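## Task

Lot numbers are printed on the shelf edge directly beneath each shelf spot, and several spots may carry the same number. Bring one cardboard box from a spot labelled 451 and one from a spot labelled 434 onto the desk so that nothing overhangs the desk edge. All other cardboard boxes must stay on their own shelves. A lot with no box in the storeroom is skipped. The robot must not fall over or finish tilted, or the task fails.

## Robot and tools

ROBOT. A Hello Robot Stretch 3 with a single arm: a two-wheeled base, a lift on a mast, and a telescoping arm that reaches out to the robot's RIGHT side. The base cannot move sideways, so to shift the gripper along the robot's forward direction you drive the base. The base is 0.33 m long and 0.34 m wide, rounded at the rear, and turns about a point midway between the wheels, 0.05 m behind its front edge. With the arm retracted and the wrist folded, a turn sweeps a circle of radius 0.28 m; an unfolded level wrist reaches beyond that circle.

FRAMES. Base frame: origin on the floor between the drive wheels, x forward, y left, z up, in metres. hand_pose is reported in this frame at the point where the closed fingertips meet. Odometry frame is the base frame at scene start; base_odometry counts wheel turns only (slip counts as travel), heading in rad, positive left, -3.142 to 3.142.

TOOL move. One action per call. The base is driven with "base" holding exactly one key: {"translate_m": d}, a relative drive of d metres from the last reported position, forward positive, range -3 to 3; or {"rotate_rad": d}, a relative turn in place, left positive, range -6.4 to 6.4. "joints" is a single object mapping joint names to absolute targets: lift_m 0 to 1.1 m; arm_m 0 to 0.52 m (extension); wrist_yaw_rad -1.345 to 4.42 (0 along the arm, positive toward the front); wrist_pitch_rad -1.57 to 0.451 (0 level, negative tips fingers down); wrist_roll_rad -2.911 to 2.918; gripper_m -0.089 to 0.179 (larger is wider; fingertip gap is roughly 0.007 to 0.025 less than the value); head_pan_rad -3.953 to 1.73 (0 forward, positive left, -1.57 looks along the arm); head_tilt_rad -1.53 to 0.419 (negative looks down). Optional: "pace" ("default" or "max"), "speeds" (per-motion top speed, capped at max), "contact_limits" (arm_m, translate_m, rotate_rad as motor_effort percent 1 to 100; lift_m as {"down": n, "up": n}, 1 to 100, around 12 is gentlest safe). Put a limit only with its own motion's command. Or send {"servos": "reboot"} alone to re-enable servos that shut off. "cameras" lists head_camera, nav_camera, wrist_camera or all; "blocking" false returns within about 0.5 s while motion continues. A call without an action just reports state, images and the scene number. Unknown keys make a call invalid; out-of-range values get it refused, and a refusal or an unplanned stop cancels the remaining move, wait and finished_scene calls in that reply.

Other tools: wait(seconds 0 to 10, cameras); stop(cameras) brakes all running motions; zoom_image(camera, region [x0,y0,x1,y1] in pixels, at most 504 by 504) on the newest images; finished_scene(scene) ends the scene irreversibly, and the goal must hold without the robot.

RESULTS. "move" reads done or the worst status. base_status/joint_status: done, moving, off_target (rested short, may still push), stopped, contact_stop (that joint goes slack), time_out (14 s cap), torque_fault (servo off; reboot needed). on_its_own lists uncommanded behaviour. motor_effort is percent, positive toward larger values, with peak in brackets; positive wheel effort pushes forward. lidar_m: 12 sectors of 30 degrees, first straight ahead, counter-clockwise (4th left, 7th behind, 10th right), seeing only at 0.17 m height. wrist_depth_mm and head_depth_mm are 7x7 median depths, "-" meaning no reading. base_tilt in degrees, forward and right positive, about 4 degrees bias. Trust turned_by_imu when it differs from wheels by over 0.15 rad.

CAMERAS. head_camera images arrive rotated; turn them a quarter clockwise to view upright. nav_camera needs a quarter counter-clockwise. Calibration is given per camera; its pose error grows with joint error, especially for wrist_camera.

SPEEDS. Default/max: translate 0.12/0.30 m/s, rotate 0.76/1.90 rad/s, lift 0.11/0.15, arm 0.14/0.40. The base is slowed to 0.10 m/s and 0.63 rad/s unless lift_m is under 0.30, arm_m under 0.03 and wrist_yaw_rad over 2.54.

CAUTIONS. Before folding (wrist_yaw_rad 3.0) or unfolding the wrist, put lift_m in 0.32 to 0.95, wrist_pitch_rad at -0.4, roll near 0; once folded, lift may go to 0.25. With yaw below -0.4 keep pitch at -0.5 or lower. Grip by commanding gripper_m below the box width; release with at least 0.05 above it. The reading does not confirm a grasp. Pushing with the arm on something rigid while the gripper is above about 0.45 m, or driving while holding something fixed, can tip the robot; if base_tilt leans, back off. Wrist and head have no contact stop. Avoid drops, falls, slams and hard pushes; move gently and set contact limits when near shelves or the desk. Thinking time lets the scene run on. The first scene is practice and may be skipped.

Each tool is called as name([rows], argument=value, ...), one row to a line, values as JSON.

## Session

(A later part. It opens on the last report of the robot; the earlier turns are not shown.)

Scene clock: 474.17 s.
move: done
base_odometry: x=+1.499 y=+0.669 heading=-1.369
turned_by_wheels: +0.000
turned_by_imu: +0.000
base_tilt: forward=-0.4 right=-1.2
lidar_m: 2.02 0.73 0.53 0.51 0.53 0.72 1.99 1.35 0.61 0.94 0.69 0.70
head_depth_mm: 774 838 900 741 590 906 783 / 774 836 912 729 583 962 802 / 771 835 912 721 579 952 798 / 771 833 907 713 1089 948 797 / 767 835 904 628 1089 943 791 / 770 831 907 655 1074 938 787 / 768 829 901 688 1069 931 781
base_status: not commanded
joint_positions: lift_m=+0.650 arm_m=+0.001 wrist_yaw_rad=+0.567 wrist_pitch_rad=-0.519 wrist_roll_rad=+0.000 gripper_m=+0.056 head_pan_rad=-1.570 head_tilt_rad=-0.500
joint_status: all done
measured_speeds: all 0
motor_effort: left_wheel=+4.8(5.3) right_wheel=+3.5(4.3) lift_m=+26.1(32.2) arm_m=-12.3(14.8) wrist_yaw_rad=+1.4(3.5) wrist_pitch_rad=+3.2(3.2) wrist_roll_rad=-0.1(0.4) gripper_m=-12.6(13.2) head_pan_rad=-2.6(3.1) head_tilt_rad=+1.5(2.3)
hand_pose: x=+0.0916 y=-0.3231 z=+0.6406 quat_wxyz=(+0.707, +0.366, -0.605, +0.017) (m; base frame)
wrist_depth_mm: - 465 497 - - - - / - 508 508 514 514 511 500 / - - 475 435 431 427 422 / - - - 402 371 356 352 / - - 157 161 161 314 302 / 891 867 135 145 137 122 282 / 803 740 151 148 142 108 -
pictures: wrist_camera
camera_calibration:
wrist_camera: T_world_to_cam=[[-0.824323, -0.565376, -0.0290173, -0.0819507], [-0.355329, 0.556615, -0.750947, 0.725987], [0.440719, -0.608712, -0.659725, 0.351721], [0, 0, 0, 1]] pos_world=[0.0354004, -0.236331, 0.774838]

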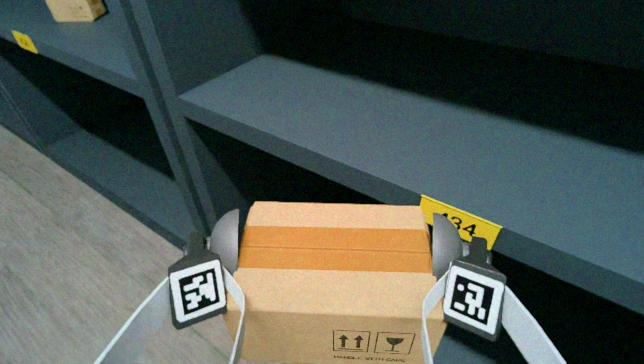

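move(joints={"wrist_yaw_rad":1.57,"head_pan_rad":-1.57,"lift_m":0.7}, base={"translate_m":-0.9})

move(base={"translate_m":-0.88}, cameras=["wrist_camera"])

move(base={"rotate_rad":-1.59}, cameras=["wrist_camera"])

Scene clock: 499.30 s.
move: done
base_odometry: x=+1.319 y=+1.551 heading=-1.369
turned_by_wheels: +0.000
turned_by_imu: +0.000
base_tilt: forward=-0.2 right=-1.1
lidar_m: 2.00 0.73 0.53 0.51 0.53 0.72 1.45 1.50 0.64 0.95 0.66 0.71
head_depth_mm: 777 841 916 737 589 932 809 / 776 841 912 731 586 960 802 / 773 840 911 723 1098 951 795 / 772 837 912 673 1092 949 793 / 771 834 909 693 1084 942 790 / 771 834 909 698 1078 939 786 / 771 833 907 690 1069 937 782
base_status: done
joint_positions: lift_m=+0.700 arm_m=+0.001 wrist_yaw_rad=+1.567 wrist_pitch_rad=-0.520 wrist_roll_rad=+0.000 gripper_m=+0.056 head_pan_rad=-1.570 head_tilt_rad=-0.500
joint_status: all done
measured_speeds: all 0
motor_effort: left_wheel=-1.1(10.9) right_wheel=-10.4(14.2) lift_m=+24.9(33.5) arm_m=+0.7(9.9) wrist_yaw_rad=+2.1(4.7) wrist_pitch_rad=+3.1(3.3) wrist_roll_rad=+0.0(0.3) gripper_m=-12.6(13.4) head_pan_rad=-1.8(3.0) head_tilt_rad=+3.1(4.4)
hand_pose: x=+0.1891 y=-0.1465 z=+0.6906 quat_wxyz=(+0.613, +0.611, -0.356, +0.354) (m; base frame)
wrist_depth_mm: - - - - - - - / - - - - - - - / - - - - - - - / - - - - - - - / - - 158 162 161 - - / 820 927 135 144 137 - - / 759 794 151 148 144 121 -
pictures: none

Scene clock: 509.23 s.
move: done
base_odometry: x=+1.142 y=+2.413 heading=-1.369
turned_by_wheels: +0.000
turned_by_imu: +0.000
base_tilt: forward=-0.3 right=-1.3
lidar_m: 2.00 0.72 0.53 0.51 0.53 0.60 0.58 0.60 0.82 2.23 0.67 1.34
head_depth_mm: 1645 1606 1570 1546 1521 1476 1301 / 2403 2354 2268 2225 1992 1614 1322 / 2675 2916 3146 2965 2092 1622 1317 / 2683 2929 3159 2975 2086 1598 1307 / 2699 2873 3162 2938 2059 1592 1297 / 2684 2915 3153 2903 2035 1592 1293 / 2699 2897 3024 2816 2032 1578 1261
base_status: done
joint_positions: lift_m=+0.700 arm_m=+0.001 wrist_yaw_rad=+1.567 wrist_pitch_rad=-0.520 wrist_roll_rad=+0.000 gripper_m=+0.056 head_pan_rad=-1.570 head_tilt_rad=-0.500
joint_status: not commanded
measured_speeds: all 0
motor_effort: left_wheel=-4.5(10.2) right_wheel=-6.2(14.1) lift_m=+25.8(26.1) arm_m=+10.0(10.2) wrist_yaw_rad=+1.5(4.1) wrist_pitch_rad=+3.1(3.3) wrist_roll_rad=+0.0(0.3) gripper_m=-12.6(13.2) head_pan_rad=-2.0(2.9) head_tilt_rad=+3.7(5.1)
hand_pose: x=+0.1891 y=-0.1465 z=+0.6906 quat_wxyz=(+0.613, +0.611, -0.356, +0.354) (m; base frame)
wrist_depth_mm: - - - - - 959 - / - - - - - - - / - - - - - - 469 / - - - - - - - / - - 158 162 161 - - / 820 943 135 145 136 124 - / 744 798 150 147 144 121 -
pictures: wrist_camera
camera_calibration:
wrist_camera: T_world_to_cam=[[0.0300455, -0.999127, -0.0290248, -0.125391], [-0.660499, 0.00194917, -0.750825, 0.676235], [0.750226, 0.0417298, -0.659864, 0.486076], [0, 0, 0, 1]] pos_world=[0.0857535, -0.146884, 0.824839]

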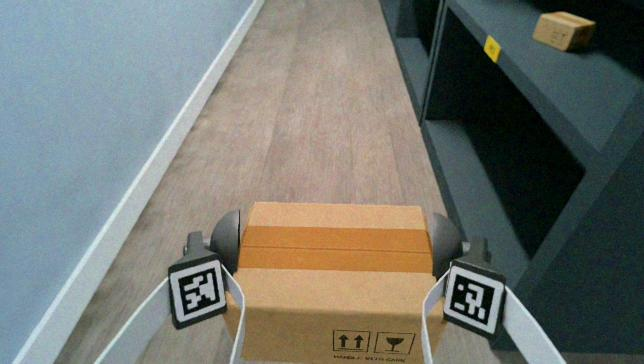

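Scene clock: 512.87 s.
move: done
base_odometry: x=+1.142 y=+2.413 heading=-2.958
turned_by_wheels: -1.590
turned_by_imu: -1.564
base_tilt: forward=-0.4 right=-1.2
lidar_m: 2.18 0.67 1.34 2.05 0.73 0.53 0.51 0.53 0.60 0.58 0.60 0.82
head_depth_mm: 462 500 545 598 665 744 850 / 460 498 544 597 665 744 850 / 460 497 542 597 660 742 842 / 459 496 541 595 660 743 843 / 459 496 540 593 658 737 839 / 459 495 539 591 656 736 837 / 456 493 536 591 654 733 832
base_status: done
joint_positions: lift_m=+0.700 arm_m=+0.001 wrist_yaw_rad=+1.567 wrist_pitch_rad=-0.520 wrist_roll_rad=+0.000 gripper_m=+0.056 head_pan_rad=-1.570 head_tilt_rad=-0.500
joint_status: not commanded
measured_speeds: all 0
motor_effort: left_wheel=+8.1(11.8) right_wheel=-10.5(14.0) lift_m=+25.6(26.5) arm_m=+5.1(11.3) wrist_yaw_rad=+1.9(3.4) wrist_pitch_rad=+3.2(3.3) wrist_roll_rad=-0.1(0.3) gripper_m=-12.5(13.1) head_pan_rad=-2.0(2.6) head_tilt_rad=+3.9(4.7)
hand_pose: x=+0.1891 y=-0.1465 z=+0.6906 quat_wxyz=(+0.613, +0.611, -0.355, +0.354) (m; base frame)
wrist_depth_mm: - - - - - - 575 / - - - - - - 576 / - - - - - - 576 / - - - - - - 548 / - - 158 162 161 954 575 / - - 135 145 137 770 575 / 856 790 150 147 144 124 578
pictures: wrist_camera
camera_calibration:
wrist_camera: T_world_to_cam=[[0.0303273, -0.999119, -0.0290042, -0.125432], [-0.660493, 0.00174784, -0.75083, 0.67621], [0.750219, 0.0419277, -0.659858, 0.486101], [0, 0, 0, 1]] pos_world=[0.0857534, -0.146884, 0.824839]

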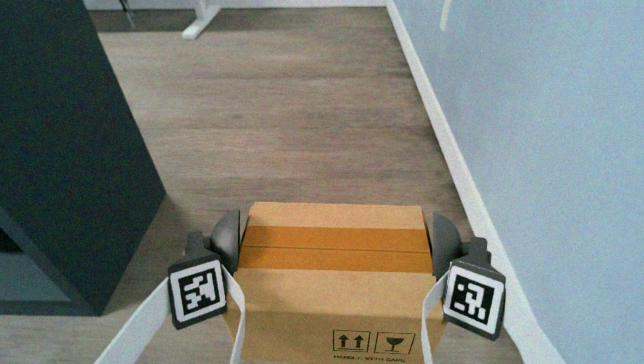

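move(base={"translate_m":0.95})

move(base={"translate_m":0.93})

move(base={"rotate_rad":1.59}, cameras=["head_camera"])

Scene clock: 529.93 s.
move: done
base_odometry: x=+0.208 y=+2.240 heading=-2.959
turned_by_wheels: +0.000
turned_by_imu: +0.000
base_tilt: forward=-0.3 right=-1.1
lidar_m: 2.15 2.03 2.78 0.45 0.46 1.50 1.45 0.82 0.59 0.57 0.59 0.81
head_depth_mm: 455 492 536 589 653 735 838 / 454 492 535 587 652 733 833 / 454 490 534 587 651 731 830 / 453 490 533 586 650 729 830 / 451 489 532 585 650 728 825 / 451 487 531 584 647 728 826 / 451 488 531 582 645 723 820
base_status: done
joint_positions: lift_m=+0.700 arm_m=+0.001 wrist_yaw_rad=+1.567 wrist_pitch_rad=-0.520 wrist_roll_rad=+0.000 gripper_m=+0.056 head_pan_rad=-1.570 head_tilt_rad=-0.500
joint_status: not commanded
measured_speeds: all 0
motor_effort: left_wheel=+2.7(11.9) right_wheel=+6.3(10.2) lift_m=+27.0(27.7) arm_m=-12.0(13.4) wrist_yaw_rad=+2.4(3.9) wrist_pitch_rad=+3.2(3.3) wrist_roll_rad=+0.0(0.4) gripper_m=-12.7(13.5) head_pan_rad=-2.0(2.7) head_tilt_rad=+1.7(3.6)
hand_pose: x=+0.1891 y=-0.1464 z=+0.6906 quat_wxyz=(+0.613, +0.611, -0.355, +0.354) (m; base frame)
wrist_depth_mm: - - - - - - 569 / - - - - - - 568 / - - - - - - 540 / - - - - - - 559 / - - 158 162 160 893 561 / 926 937 135 144 137 125 542 / 841 806 150 148 144 124 565
pictures: none

Scene clock: 540.37 s.
move: done
base_odometry: x=-0.706 y=+2.071 heading=-2.959
turned_by_wheels: +0.000
turned_by_imu: +0.000
base_tilt: forward=-0.3 right=-1.3
lidar_m: 1.37 1.25 1.94 3.64 1.30 1.02 2.28 0.80 0.59 0.56 0.58 0.80
head_depth_mm: 449 485 528 583 645 726 824 / 448 485 528 577 644 722 824 / 447 484 527 581 642 722 822 / 447 482 526 579 641 719 819 / 446 482 525 575 640 717 816 / 445 482 524 576 637 715 815 / 444 481 523 575 635 714 810
base_status: done
joint_positions: lift_m=+0.700 arm_m=+0.001 wrist_yaw_rad=+1.567 wrist_pitch_rad=-0.520 wrist_roll_rad=+0.000 gripper_m=+0.056 head_pan_rad=-1.570 head_tilt_rad=-0.500
joint_status: not commanded
measured_speeds: all 0
motor_effort: left_wheel=+2.8(12.2) right_wheel=+6.8(11.3) lift_m=+28.0(28.7) arm_m=-11.2(12.8) wrist_yaw_rad=+0.9(3.3) wrist_pitch_rad=+3.2(3.3) wrist_roll_rad=+0.2(0.4) gripper_m=-13.0(13.3) head_pan_rad=-2.1(2.6) head_tilt_rad=-0.6(2.4)
hand_pose: x=+0.1891 y=-0.1464 z=+0.6906 quat_wxyz=(+0.613, +0.611, -0.355, +0.354) (m; base frame)
wrist_depth_mm: - - - - - - 526 / - - - - - - 551 / - - - - - - 559 / - - - - - - 529 / - - 158 161 160 924 553 / 943 922 135 144 137 125 552 / 855 784 150 147 143 125 556
pictures: none

Scene clock: 544.00 s.
move: done
base_odometry: x=-0.706 y=+2.071 heading=-1.369
turned_by_wheels: +1.590
turned_by_imu: +1.564
base_tilt: forward=-0.5 right=-1.3
lidar_m: 3.57 1.29 1.02 2.23 0.80 0.59 0.56 0.59 0.80 1.37 1.25 1.62
head_depth_mm: 1139 1230 1348 1433 1495 1459 1301 / 1140 1234 1348 1475 1622 1611 1319 / 1135 1237 1339 1465 1618 1607 1319 / 1132 1234 1337 1467 1634 1603 1310 / 1130 1225 1339 1466 1625 1594 1298 / 1129 1227 1325 1461 1619 1583 1294 / 1132 1227 1334 1457 1621 1573 1292
base_status: done
joint_positions: lift_m=+0.700 arm_m=+0.001 wrist_yaw_rad=+1.567 wrist_pitch_rad=-0.520 wrist_roll_rad=+0.000 gripper_m=+0.056 head_pan_rad=-1.570 head_tilt_rad=-0.500
joint_status: not commanded
measured_speeds: all 0
motor_effort: left_wheel=-8.2(12.4) right_wheel=+9.1(12.6) lift_m=+28.9(29.1) arm_m=-12.3(13.5) wrist_yaw_rad=+0.8(2.9) wrist_pitch_rad=+3.2(3.3) wrist_roll_rad=+0.1(0.3) gripper_m=-12.3(13.3) head_pan_rad=-1.3(2.5) head_tilt_rad=-1.1(1.6)
hand_pose: x=+0.1891 y=-0.1464 z=+0.6906 quat_wxyz=(+0.613, +0.611, -0.355, +0.354) (m; base frame)
wrist_depth_mm: - - - - - - - / - - - - - - - / - - - - - - - / - - - - - - - / - - 158 161 160 - - / 944 939 135 145 137 902 899 / 850 790 151 147 144 773 798
pictures: head_camera (sideways)
camera_calibration:
head_camera: T_world_to_cam=[[-0.0465815, 0.432119, -0.900613, 1.18768], [0.997507, -0.0277297, -0.064898, 0.0779926], [-0.0530174, -0.90139, -0.42975, 0.515209], [0, 0, 0, 1]] pos_world=[0.004841, -0.0466535, 1.29612]

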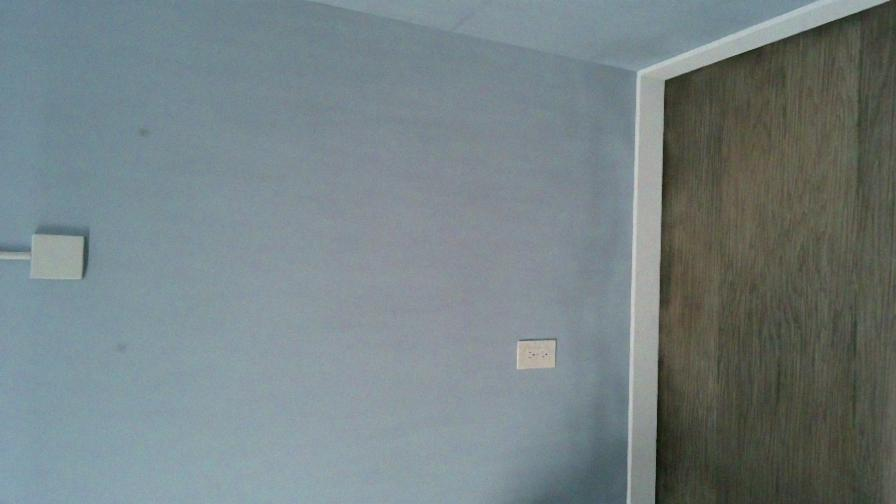

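move(base={"translate_m":0.85}, joints={"lift_m":0.85})

move(base={"translate_m":0.82})

move(joints={"wrist_yaw_rad":0,"head_tilt_rad":-0.6}, cameras=["head_camera","wrist_camera"])

Scene clock: 564.67 s.
move: done
base_odometry: x=-0.536 y=+1.238 heading=-1.369
turned_by_wheels: +0.000
turned_by_imu: +0.000
base_tilt: forward=-0.3 right=-1.5
lidar_m: 2.87 1.30 0.94 0.91 0.95 1.46 1.41 1.46 1.43 0.92 1.00 1.07
head_depth_mm: 1144 1226 1340 1467 1646 1636 1325 / 1139 1231 1334 1468 1621 1616 1321 / 1137 1224 1336 1462 1577 1512 1345 / 1139 1228 1338 1336 936 798 1304 / 1135 1223 1341 1317 926 792 1286 / 1132 1224 1331 1307 920 1442 1300 / 1134 1217 1330 1296 911 1436 1287
base_status: done
joint_positions: lift_m=+0.850 arm_m=+0.001 wrist_yaw_rad=+1.567 wrist_pitch_rad=-0.520 wrist_roll_rad=+0.000 gripper_m=+0.056 head_pan_rad=-1.570 head_tilt_rad=-0.500
joint_status: all done
measured_speeds: all 0
motor_effort: left_wheel=+4.9(9.0) right_wheel=+4.5(15.0) lift_m=+30.6(34.9) arm_m=-11.8(13.0) wrist_yaw_rad=+2.1(3.6) wrist_pitch_rad=+3.2(3.4) wrist_roll_rad=-0.1(0.4) gripper_m=-12.4(13.3) head_pan_rad=-1.9(2.3) head_tilt_rad=-2.1(3.6)
hand_pose: x=+0.1890 y=-0.1464 z=+0.8405 quat_wxyz=(+0.613, +0.611, -0.355, +0.353) (m; base frame)
wrist_depth_mm: - - - - - - - / - - - - - - - / - - - - - - - / - - - - - - - / - - 158 161 161 - - / - - 135 145 137 - - / - 952 150 147 143 904 957
pictures: none

Scene clock: 574.00 s.
move: done
base_odometry: x=-0.372 y=+0.435 heading=-1.369
turned_by_wheels: +0.000
turned_by_imu: +0.001
base_tilt: forward=-0.3 right=-1.2
lidar_m: 2.05 1.30 0.95 0.91 0.94 1.29 2.22 1.95 0.89 0.72 1.02 1.92
head_depth_mm: 1136 1234 1341 1380 956 815 1331 / 1137 1229 1343 1352 948 808 1311 / 1134 1229 1328 1347 944 801 1314 / 1131 1232 1330 1335 934 797 1266 / 1132 1227 1330 1311 930 793 1297 / 1133 1220 1330 1300 922 1442 1296 / 1134 1223 1325 1292 877 1253 1290
base_status: done
joint_positions: lift_m=+0.850 arm_m=+0.001 wrist_yaw_rad=+1.567 wrist_pitch_rad=-0.520 wrist_roll_rad=+0.000 gripper_m=+0.056 head_pan_rad=-1.570 head_tilt_rad=-0.500
joint_status: not commanded
measured_speeds: all 0
motor_effort: left_wheel=+0.4(10.4) right_wheel=+10.9(13.6) lift_m=+30.4(31.8) arm_m=-11.2(12.6) wrist_yaw_rad=+2.0(3.4) wrist_pitch_rad=+3.2(3.4) wrist_roll_rad=+0.1(0.4) gripper_m=-12.8(13.2) head_pan_rad=-1.4(2.1) head_tilt_rad=-4.6(5.4)
hand_pose: x=+0.1890 y=-0.1464 z=+0.8405 quat_wxyz=(+0.613, +0.611, -0.355, +0.353) (m; base frame)
wrist_depth_mm: - - - - - - - / - - - - - - - / - - - - - - - / - - - - - - - / - - 158 162 161 - - / - - 135 144 137 - - / - 950 150 148 144 887 979
pictures: none

Scene clock: 575.80 s.
move: done
base_odometry: x=-0.372 y=+0.435 heading=-1.369
turned_by_wheels: +0.000
turned_by_imu: +0.000
base_tilt: forward=-0.2 right=-1.2
lidar_m: 2.05 1.30 0.95 0.91 0.95 1.30 2.22 1.94 0.89 0.72 1.02 1.91
head_depth_mm: 1128 1248 1381 1132 840 1491 1334 / 1125 1241 1382 1117 833 1491 - / 1128 1243 1379 1108 824 1362 1230 / 1128 1236 1358 1093 847 509 312 / 1127 1240 1349 1081 844 1419 1192 / 1125 1237 1354 1078 838 1460 1213 / 1126 1237 1346 1066 835 1370 1208
base_status: not commanded
joint_positions: lift_m=+0.850 arm_m=+0.001 wrist_yaw_rad=+0.003 wrist_pitch_rad=-0.520 wrist_roll_rad=+0.000 gripper_m=+0.056 head_pan_rad=-1.570 head_tilt_rad=-0.603
joint_status: all done
measured_speeds: all 0
motor_effort: left_wheel=+0.1(0.6) right_wheel=+10.6(11.0) lift_m=+30.3(30.9) arm_m=-10.9(11.7) wrist_yaw_rad=-3.9(7.9) wrist_pitch_rad=+3.2(3.3) wrist_roll_rad=-0.3(0.3) gripper_m=-12.7(13.0) head_pan_rad=-1.4(2.1) head_tilt_rad=-1.7(6.2)
hand_pose: x=-0.0209 y=-0.3559 z=+0.8405 quat_wxyz=(+0.684, +0.183, -0.683, -0.181) (m; base frame)
wrist_depth_mm: - - - - - - - / - 533 - - - - - / - - - - - - - / - - - - - - - / - - 158 161 159 - - / - - 135 145 137 - - / - 920 149 147 144 925 952
pictures: head_camera (sideways), wrist_camera
camera_calibration:
head_camera: T_world_to_cam=[[-0.046668, 0.522806, -0.851174, 1.12323], [0.997503, -0.0208339, -0.0674875, 0.0813568], [-0.0530161, -0.852197, -0.520528, 0.633305], [0, 0, 0, 1]] pos_world=[0.00484074, -0.0458353, 1.29121]
wrist_camera: T_world_to_cam=[[-0.998892, -0.0370468, -0.0290308, -0.00302365], [-0.0026982, 0.660863, -0.750501, 0.898526], [0.0469891, -0.749591, -0.660231, 0.455267], [0, 0, 0, 1]] pos_world=[-0.0219885, -0.252651, 0.974839]

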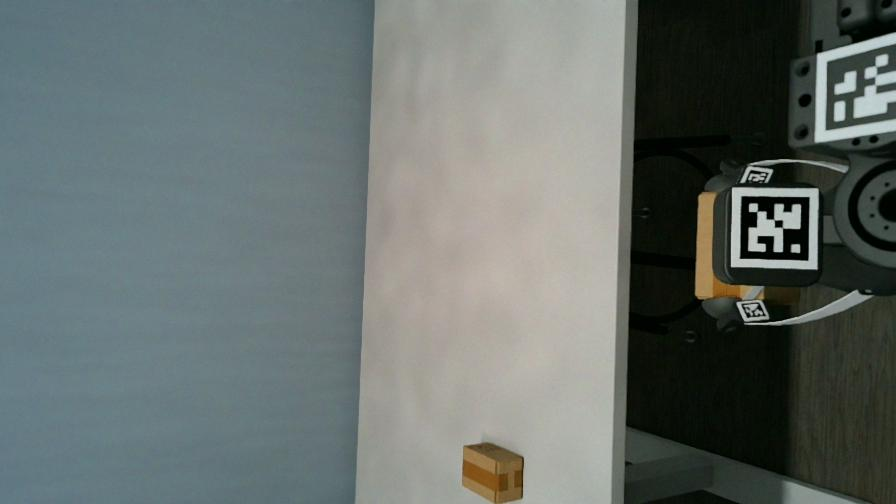

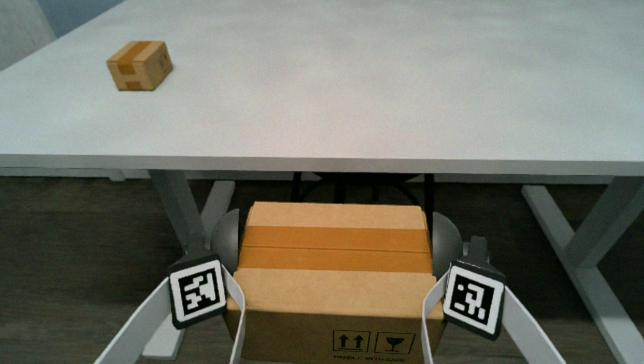

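move(joints={"arm_m":0.41}, speeds={"arm_m":0.25})

move(joints={"lift_m":0.79})

move(joints={"lift_m":0.765}, speeds={"lift_m":0.03}, contact_limits={"lift_m":{"down":13}}, cameras=["wrist_camera","head_camera"])

Scene clock: 588.30 s.
move: done
base_odometry: x=-0.372 y=+0.435 heading=-1.369
turned_by_wheels: +0.000
turned_by_imu: +0.000
base_tilt: forward=-0.2 right=-1.2
lidar_m: 2.06 1.30 0.95 0.91 0.94 1.29 2.22 1.95 0.89 0.72 1.02 1.92
head_depth_mm: 1128 1234 1377 1136 361 288 - / 1126 1245 1375 462 357 1446 1241 / 1131 1236 1336 551 828 1444 1235 / 1128 1243 1352 574 826 1433 1227 / 1123 1241 1351 1091 822 1425 1226 / 1126 1240 1356 1080 837 1457 1219 / 1124 1228 1352 1064 835 1362 1203
base_status: not commanded
joint_positions: lift_m=+0.850 arm_m=+0.410 wrist_yaw_rad=+0.003 wrist_pitch_rad=-0.520 wrist_roll_rad=+0.000 gripper_m=+0.056 head_pan_rad=-1.570 head_tilt_rad=-0.600
joint_status: all done
measured_speeds: all 0
motor_effort: left_wheel=+0.0(0.9) right_wheel=+10.9(11.1) lift_m=+30.1(30.7) arm_m=+13.3(14.9) wrist_yaw_rad=-3.5(4.6) wrist_pitch_rad=+3.4(3.4) wrist_roll_rad=+0.3(0.3) gripper_m=-12.3(13.3) head_pan_rad=-0.8(1.8) head_tilt_rad=+2.7(4.4)
hand_pose: x=-0.0209 y=-0.7653 z=+0.8404 quat_wxyz=(+0.684, +0.183, -0.683, -0.181) (m; base frame)
wrist_depth_mm: - - - - - - - / - - - - - - - / - - - - - - - / - - - - - - - / - - 156 161 157 - - / - - 135 144 137 - - / - - 144 147 142 108 -
pictures: none

Scene clock: 589.67 s.
move: done
base_odometry: x=-0.372 y=+0.435 heading=-1.369
turned_by_wheels: +0.000
turned_by_imu: +0.000
base_tilt: forward=-0.4 right=-1.3
lidar_m: 2.05 1.29 0.95 0.91 0.95 1.29 2.22 1.95 0.89 0.72 1.02 1.92
head_depth_mm: 1128 1244 1374 1135 843 1423 289 / 1129 1236 1382 1123 420 353 1163 / 1128 1237 1376 582 770 1443 1233 / 1126 1239 1363 888 794 1430 1221 / 1125 1235 1353 1088 819 1419 1226 / 1119 1239 1354 1077 840 1455 1218 / 1120 1231 1349 1070 834 1365 1212
base_status: not commanded
joint_positions: lift_m=+0.790 arm_m=+0.410 wrist_yaw_rad=+0.003 wrist_pitch_rad=-0.520 wrist_roll_rad=+0.000 gripper_m=+0.056 head_pan_rad=-1.570 head_tilt_rad=-0.600
joint_status: all done
measured_speeds: all 0
motor_effort: left_wheel=+0.3(0.6) right_wheel=+10.4(11.2) lift_m=+24.5(27.9) arm_m=+12.0(13.3) wrist_yaw_rad=-2.1(4.2) wrist_pitch_rad=+3.2(3.4) wrist_roll_rad=+0.0(0.3) gripper_m=-12.6(13.1) head_pan_rad=-0.8(1.8) head_tilt_rad=+2.6(3.8)
hand_pose: x=-0.0209 y=-0.7653 z=+0.7804 quat_wxyz=(+0.684, +0.183, -0.683, -0.181) (m; base frame)
wrist_depth_mm: - - - - - - - / - - - - - - - / - - - - - - - / - - - - - - - / - - 155 161 156 - - / - - 135 145 137 - - / - - 144 147 142 108 -
pictures: none

Scene clock: 590.93 s.
move: done
base_odometry: x=-0.372 y=+0.435 heading=-1.369
turned_by_wheels: +0.000
turned_by_imu: +0.000
base_tilt: forward=-0.3 right=-1.3
lidar_m: 2.05 1.29 0.95 0.91 0.95 1.29 2.22 1.95 0.89 0.72 1.02 1.91
head_depth_mm: 1134 1241 1368 1131 842 1487 301 / 1128 1242 1381 1121 473 371 320 / 1129 1243 1383 610 767 1438 1238 / 1127 1233 1366 1097 767 1435 1222 / 1130 1240 1348 1088 821 1432 1220 / 1130 1230 1350 1082 842 1452 1216 / 1129 1241 1348 1076 839 1361 1218
base_status: not commanded
joint_positions: lift_m=+0.765 arm_m=+0.410 wrist_yaw_rad=+0.003 wrist_pitch_rad=-0.490 wrist_roll_rad=+0.000 gripper_m=+0.056 head_pan_rad=-1.570 head_tilt_rad=-0.600
joint_status: all done
measured_speeds: all 0
motor_effort: left_wheel=+0.0(0.6) right_wheel=+9.7(10.9) lift_m=+18.8(27.3) arm_m=+11.3(12.2) wrist_yaw_rad=-3.0(4.2) wrist_pitch_rad=-2.3(3.4) wrist_roll_rad=-0.2(0.3) gripper_m=-12.4(13.1) head_pan_rad=-1.3(2.0) head_tilt_rad=+3.0(3.7)
contact_limits: lift_m down 13 (down: maximum 72; up: maximum 65)
hand_pose: x=-0.0209 y=-0.7698 z=+0.7619 quat_wxyz=(+0.687, +0.173, -0.685, -0.171) (m; base frame)
wrist_depth_mm: - - - - - - - / - - - - - - - / - - - - - - - / - - - - - - - / - - 155 163 157 - - / - - 135 145 137 - - / - - 144 146 141 108 -
pictures: head_camera (sideways), wrist_camera
camera_calibration:
head_camera: T_world_to_cam=[[-0.0467002, 0.519895, -0.852953, 1.12549], [0.997501, -0.0210482, -0.0674439, 0.0812973], [-0.0530169, -0.853971, -0.517613, 0.629502], [0, 0, 0, 1]] pos_world=[0.00484064, -0.0458493, 1.29131]
wrist_camera: T_world_to_cam=[[-0.998897, -0.0377086, -0.027981, -0.0219552], [-0.00249572, 0.637691, -0.770288, 1.11024], [0.0468897, -0.769369, -0.637081, 0.0603183], [0, 0, 0, 1]] pos_world=[-0.0219884, -0.662411, 0.893018]

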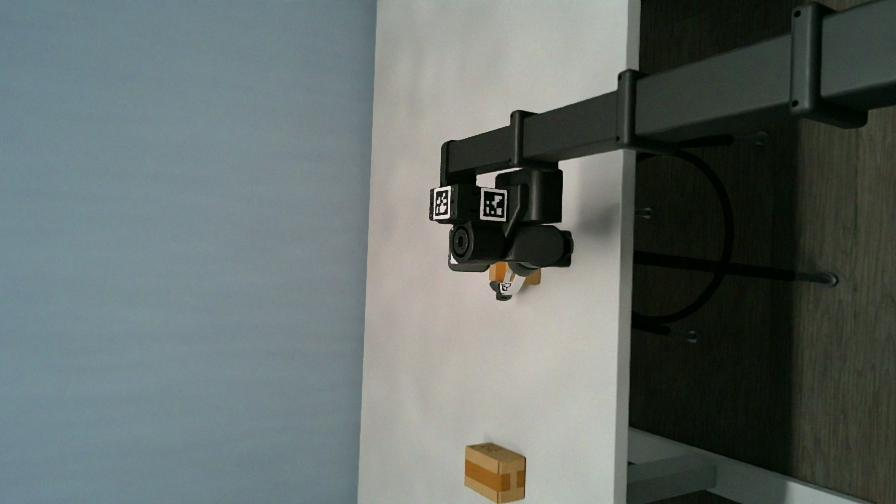

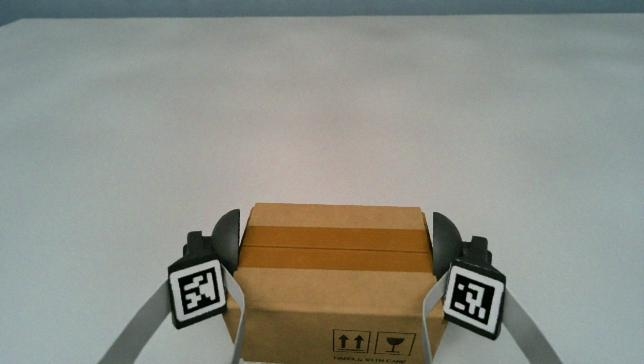

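Light contact. Release.

move(joints={"gripper_m":0.165}, cameras=["wrist_camera"])

move(joints={"lift_m":0.9})

move(joints={"arm_m":0.0}, pace="max", cameras=["head_camera","wrist_camera"])

Scene clock: 597.67 s.
move: done
base_odometry: x=-0.372 y=+0.435 heading=-1.369
turned_by_wheels: +0.000
turned_by_imu: +0.000
base_tilt: forward=-0.5 right=-1.2
lidar_m: 2.06 1.30 0.95 0.91 0.95 1.29 2.22 1.95 0.89 0.72 1.01 1.91
head_depth_mm: 1127 1239 1380 1132 841 1492 302 / 1126 1240 1372 1128 474 371 321 / 1121 1232 1377 620 604 1433 1237 / 1128 1244 1363 1098 771 1430 1230 / 1125 1236 1351 1088 818 1421 1223 / 1129 1237 1362 1081 840 1452 1219 / 1126 1235 1355 1072 835 1357 1207
base_status: not commanded
joint_positions: lift_m=+0.765 arm_m=+0.410 wrist_yaw_rad=+0.003 wrist_pitch_rad=-0.511 wrist_roll_rad=+0.000 gripper_m=+0.165 head_pan_rad=-1.570 head_tilt_rad=-0.600
joint_status: all done
measured_speeds: all 0
motor_effort: left_wheel=+0.0(0.6) right_wheel=+9.6(10.5) lift_m=+25.2(26.7) arm_m=+7.3(8.7) wrist_yaw_rad=-3.7(4.3) wrist_pitch_rad=+1.6(2.4) wrist_roll_rad=-0.1(0.4) gripper_m=+0.8(83.5) head_pan_rad=-1.2(1.7) head_tilt_rad=+2.1(3.1)
contact_limits: lift_m down 13 (down: maximum 72; up: maximum 65)
hand_pose: x=-0.0209 y=-0.7667 z=+0.7574 quat_wxyz=(+0.685, +0.180, -0.683, -0.178) (m; base frame)
wrist_depth_mm: - - - - - - - / - - - - - - - / - - - - - - - / - - - 175 - - - / - 145 155 154 153 - - / - 123 138 138 134 134 - / - 118 151 151 147 - 102
pictures: wrist_camera
camera_calibration:
wrist_camera: T_world_to_cam=[[-0.998897, -0.0371076, -0.0287757, -0.0209031], [-0.00249737, 0.653916, -0.756563, 1.10682], [0.0468912, -0.755657, -0.653287, 0.0825858], [0, 0, 0, 1]] pos_world=[-0.0219884, -0.662139, 0.890733]

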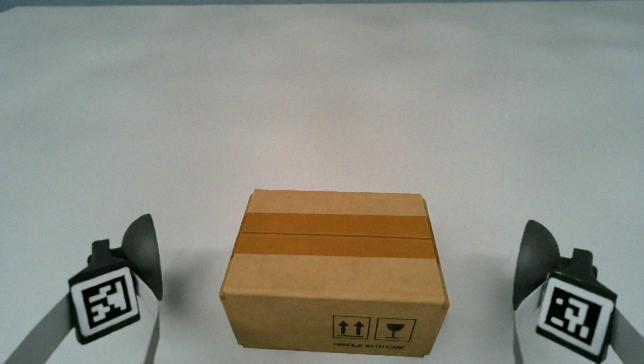

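Scene clock: 599.73 s.
move: done
base_odometry: x=-0.372 y=+0.435 heading=-1.369
turned_by_wheels: +0.000
turned_by_imu: +0.000
base_tilt: forward=-0.4 right=-1.3
lidar_m: 2.05 1.30 0.95 0.91 0.94 1.30 2.22 1.95 0.89 0.72 1.02 1.92
head_depth_mm: 1129 1244 1378 1082 - - 1250 / 1130 1236 1339 388 779 1489 1239 / 1125 1241 538 974 828 1439 1228 / 1127 1234 1339 880 823 1439 1224 / 1129 1239 1351 1043 819 1426 1225 / 1126 1236 1350 1076 839 1467 1216 / 1125 1238 1351 1070 836 1361 1205
base_status: not commanded
joint_positions: lift_m=+0.900 arm_m=+0.410 wrist_yaw_rad=+0.003 wrist_pitch_rad=-0.512 wrist_roll_rad=+0.000 gripper_m=+0.165 head_pan_rad=-1.570 head_tilt_rad=-0.600
joint_status: all done
measured_speeds: all 0
motor_effort: left_wheel=+0.0(0.6) right_wheel=+9.4(10.2) lift_m=+31.5(33.3) arm_m=+5.6(7.6) wrist_yaw_rad=-3.9(4.6) wrist_pitch_rad=+1.7(1.8) wrist_roll_rad=-0.3(0.3) gripper_m=+0.2(1.2) head_pan_rad=-0.9(1.7) head_tilt_rad=+1.8(2.5)
hand_pose: x=-0.0209 y=-0.7666 z=+0.8922 quat_wxyz=(+0.685, +0.180, -0.683, -0.178) (m; base frame)
wrist_depth_mm: - - - - - - - / - - - - - - - / - - - - - - - / - - - - - - - / - 146 - - - - - / 116 123 - - - 135 - / - 119 - 250 - - 102
pictures: none

Scene clock: 602.03 s.
move: done
base_odometry: x=-0.372 y=+0.435 heading=-1.369
turned_by_wheels: +0.000
turned_by_imu: +0.000
base_tilt: forward=-0.3 right=-1.3
lidar_m: 2.05 1.30 0.95 0.91 0.95 1.29 2.22 1.95 0.89 0.72 1.02 1.91
head_depth_mm: 1128 1243 1376 1136 844 1586 - / 1126 1234 1385 1123 835 1591 - / 1132 1236 1373 1109 831 427 - / 1130 1238 1366 1102 822 287 - / 1127 1231 1344 1091 822 1391 1188 / 1128 1241 1360 1080 841 1416 1209 / 1128 1230 1357 1067 835 1355 1214
base_status: not commanded
joint_positions: lift_m=+0.900 arm_m=+0.001 wrist_yaw_rad=+0.003 wrist_pitch_rad=-0.513 wrist_roll_rad=+0.000 gripper_m=+0.165 head_pan_rad=-1.570 head_tilt_rad=-0.600
joint_status: all done
measured_speeds: all 0
motor_effort: left_wheel=+0.0(0.6) right_wheel=+9.8(10.4) lift_m=+25.5(30.9) arm_m=-12.5(14.3) wrist_yaw_rad=-4.0(4.3) wrist_pitch_rad=+2.0(2.1) wrist_roll_rad=+0.1(0.3) gripper_m=+0.4(1.2) head_pan_rad=-0.7(1.6) head_tilt_rad=+1.7(2.4)
hand_pose: x=-0.0209 y=-0.3570 z=+0.8919 quat_wxyz=(+0.684, +0.181, -0.683, -0.179) (m; base frame)
wrist_depth_mm: - - - - - - - / - 584 - - - - - / - - - - - - - / - - - - - - - / - - - - - - - / - 142 - - - 135 - / 116 - - - - 972 108
pictures: head_camera (sideways), wrist_camera
camera_calibration:
head_camera: T_world_to_cam=[[-0.0467002, 0.519895, -0.852953, 1.12549], [0.997501, -0.0210482, -0.0674439, 0.0812973], [-0.0530169, -0.853971, -0.517613, 0.629502], [0, 0, 0, 1]] pos_world=[0.00484064, -0.0458493, 1.29131]
wrist_camera: T_world_to_cam=[[-0.998902, -0.0369033, -0.0288718, -0.00168225], [-0.00239743, 0.655635, -0.755074, 0.940008], [0.0467941, -0.754176, -0.655004, 0.482146], [0, 0, 0, 1]] pos_world=[-0.0219884, -0.252742, 1.02553]

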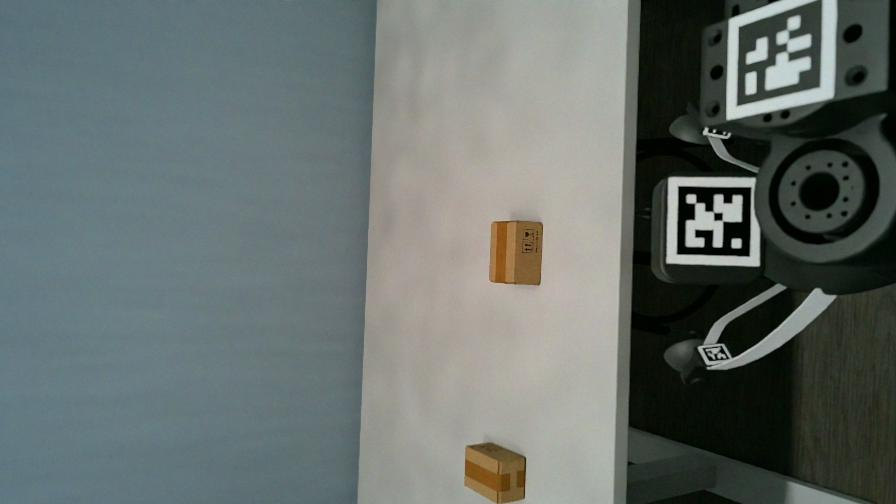

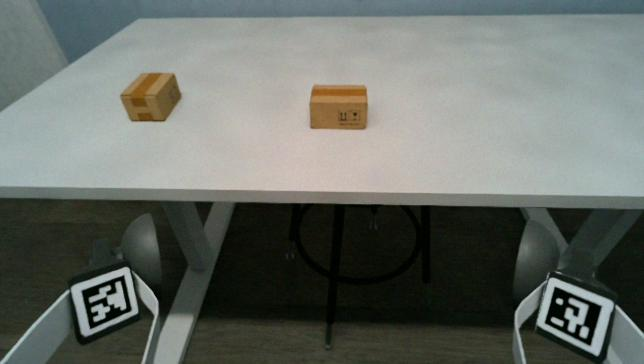

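finished_scene(scene=2)

The scene is finished: the task was done.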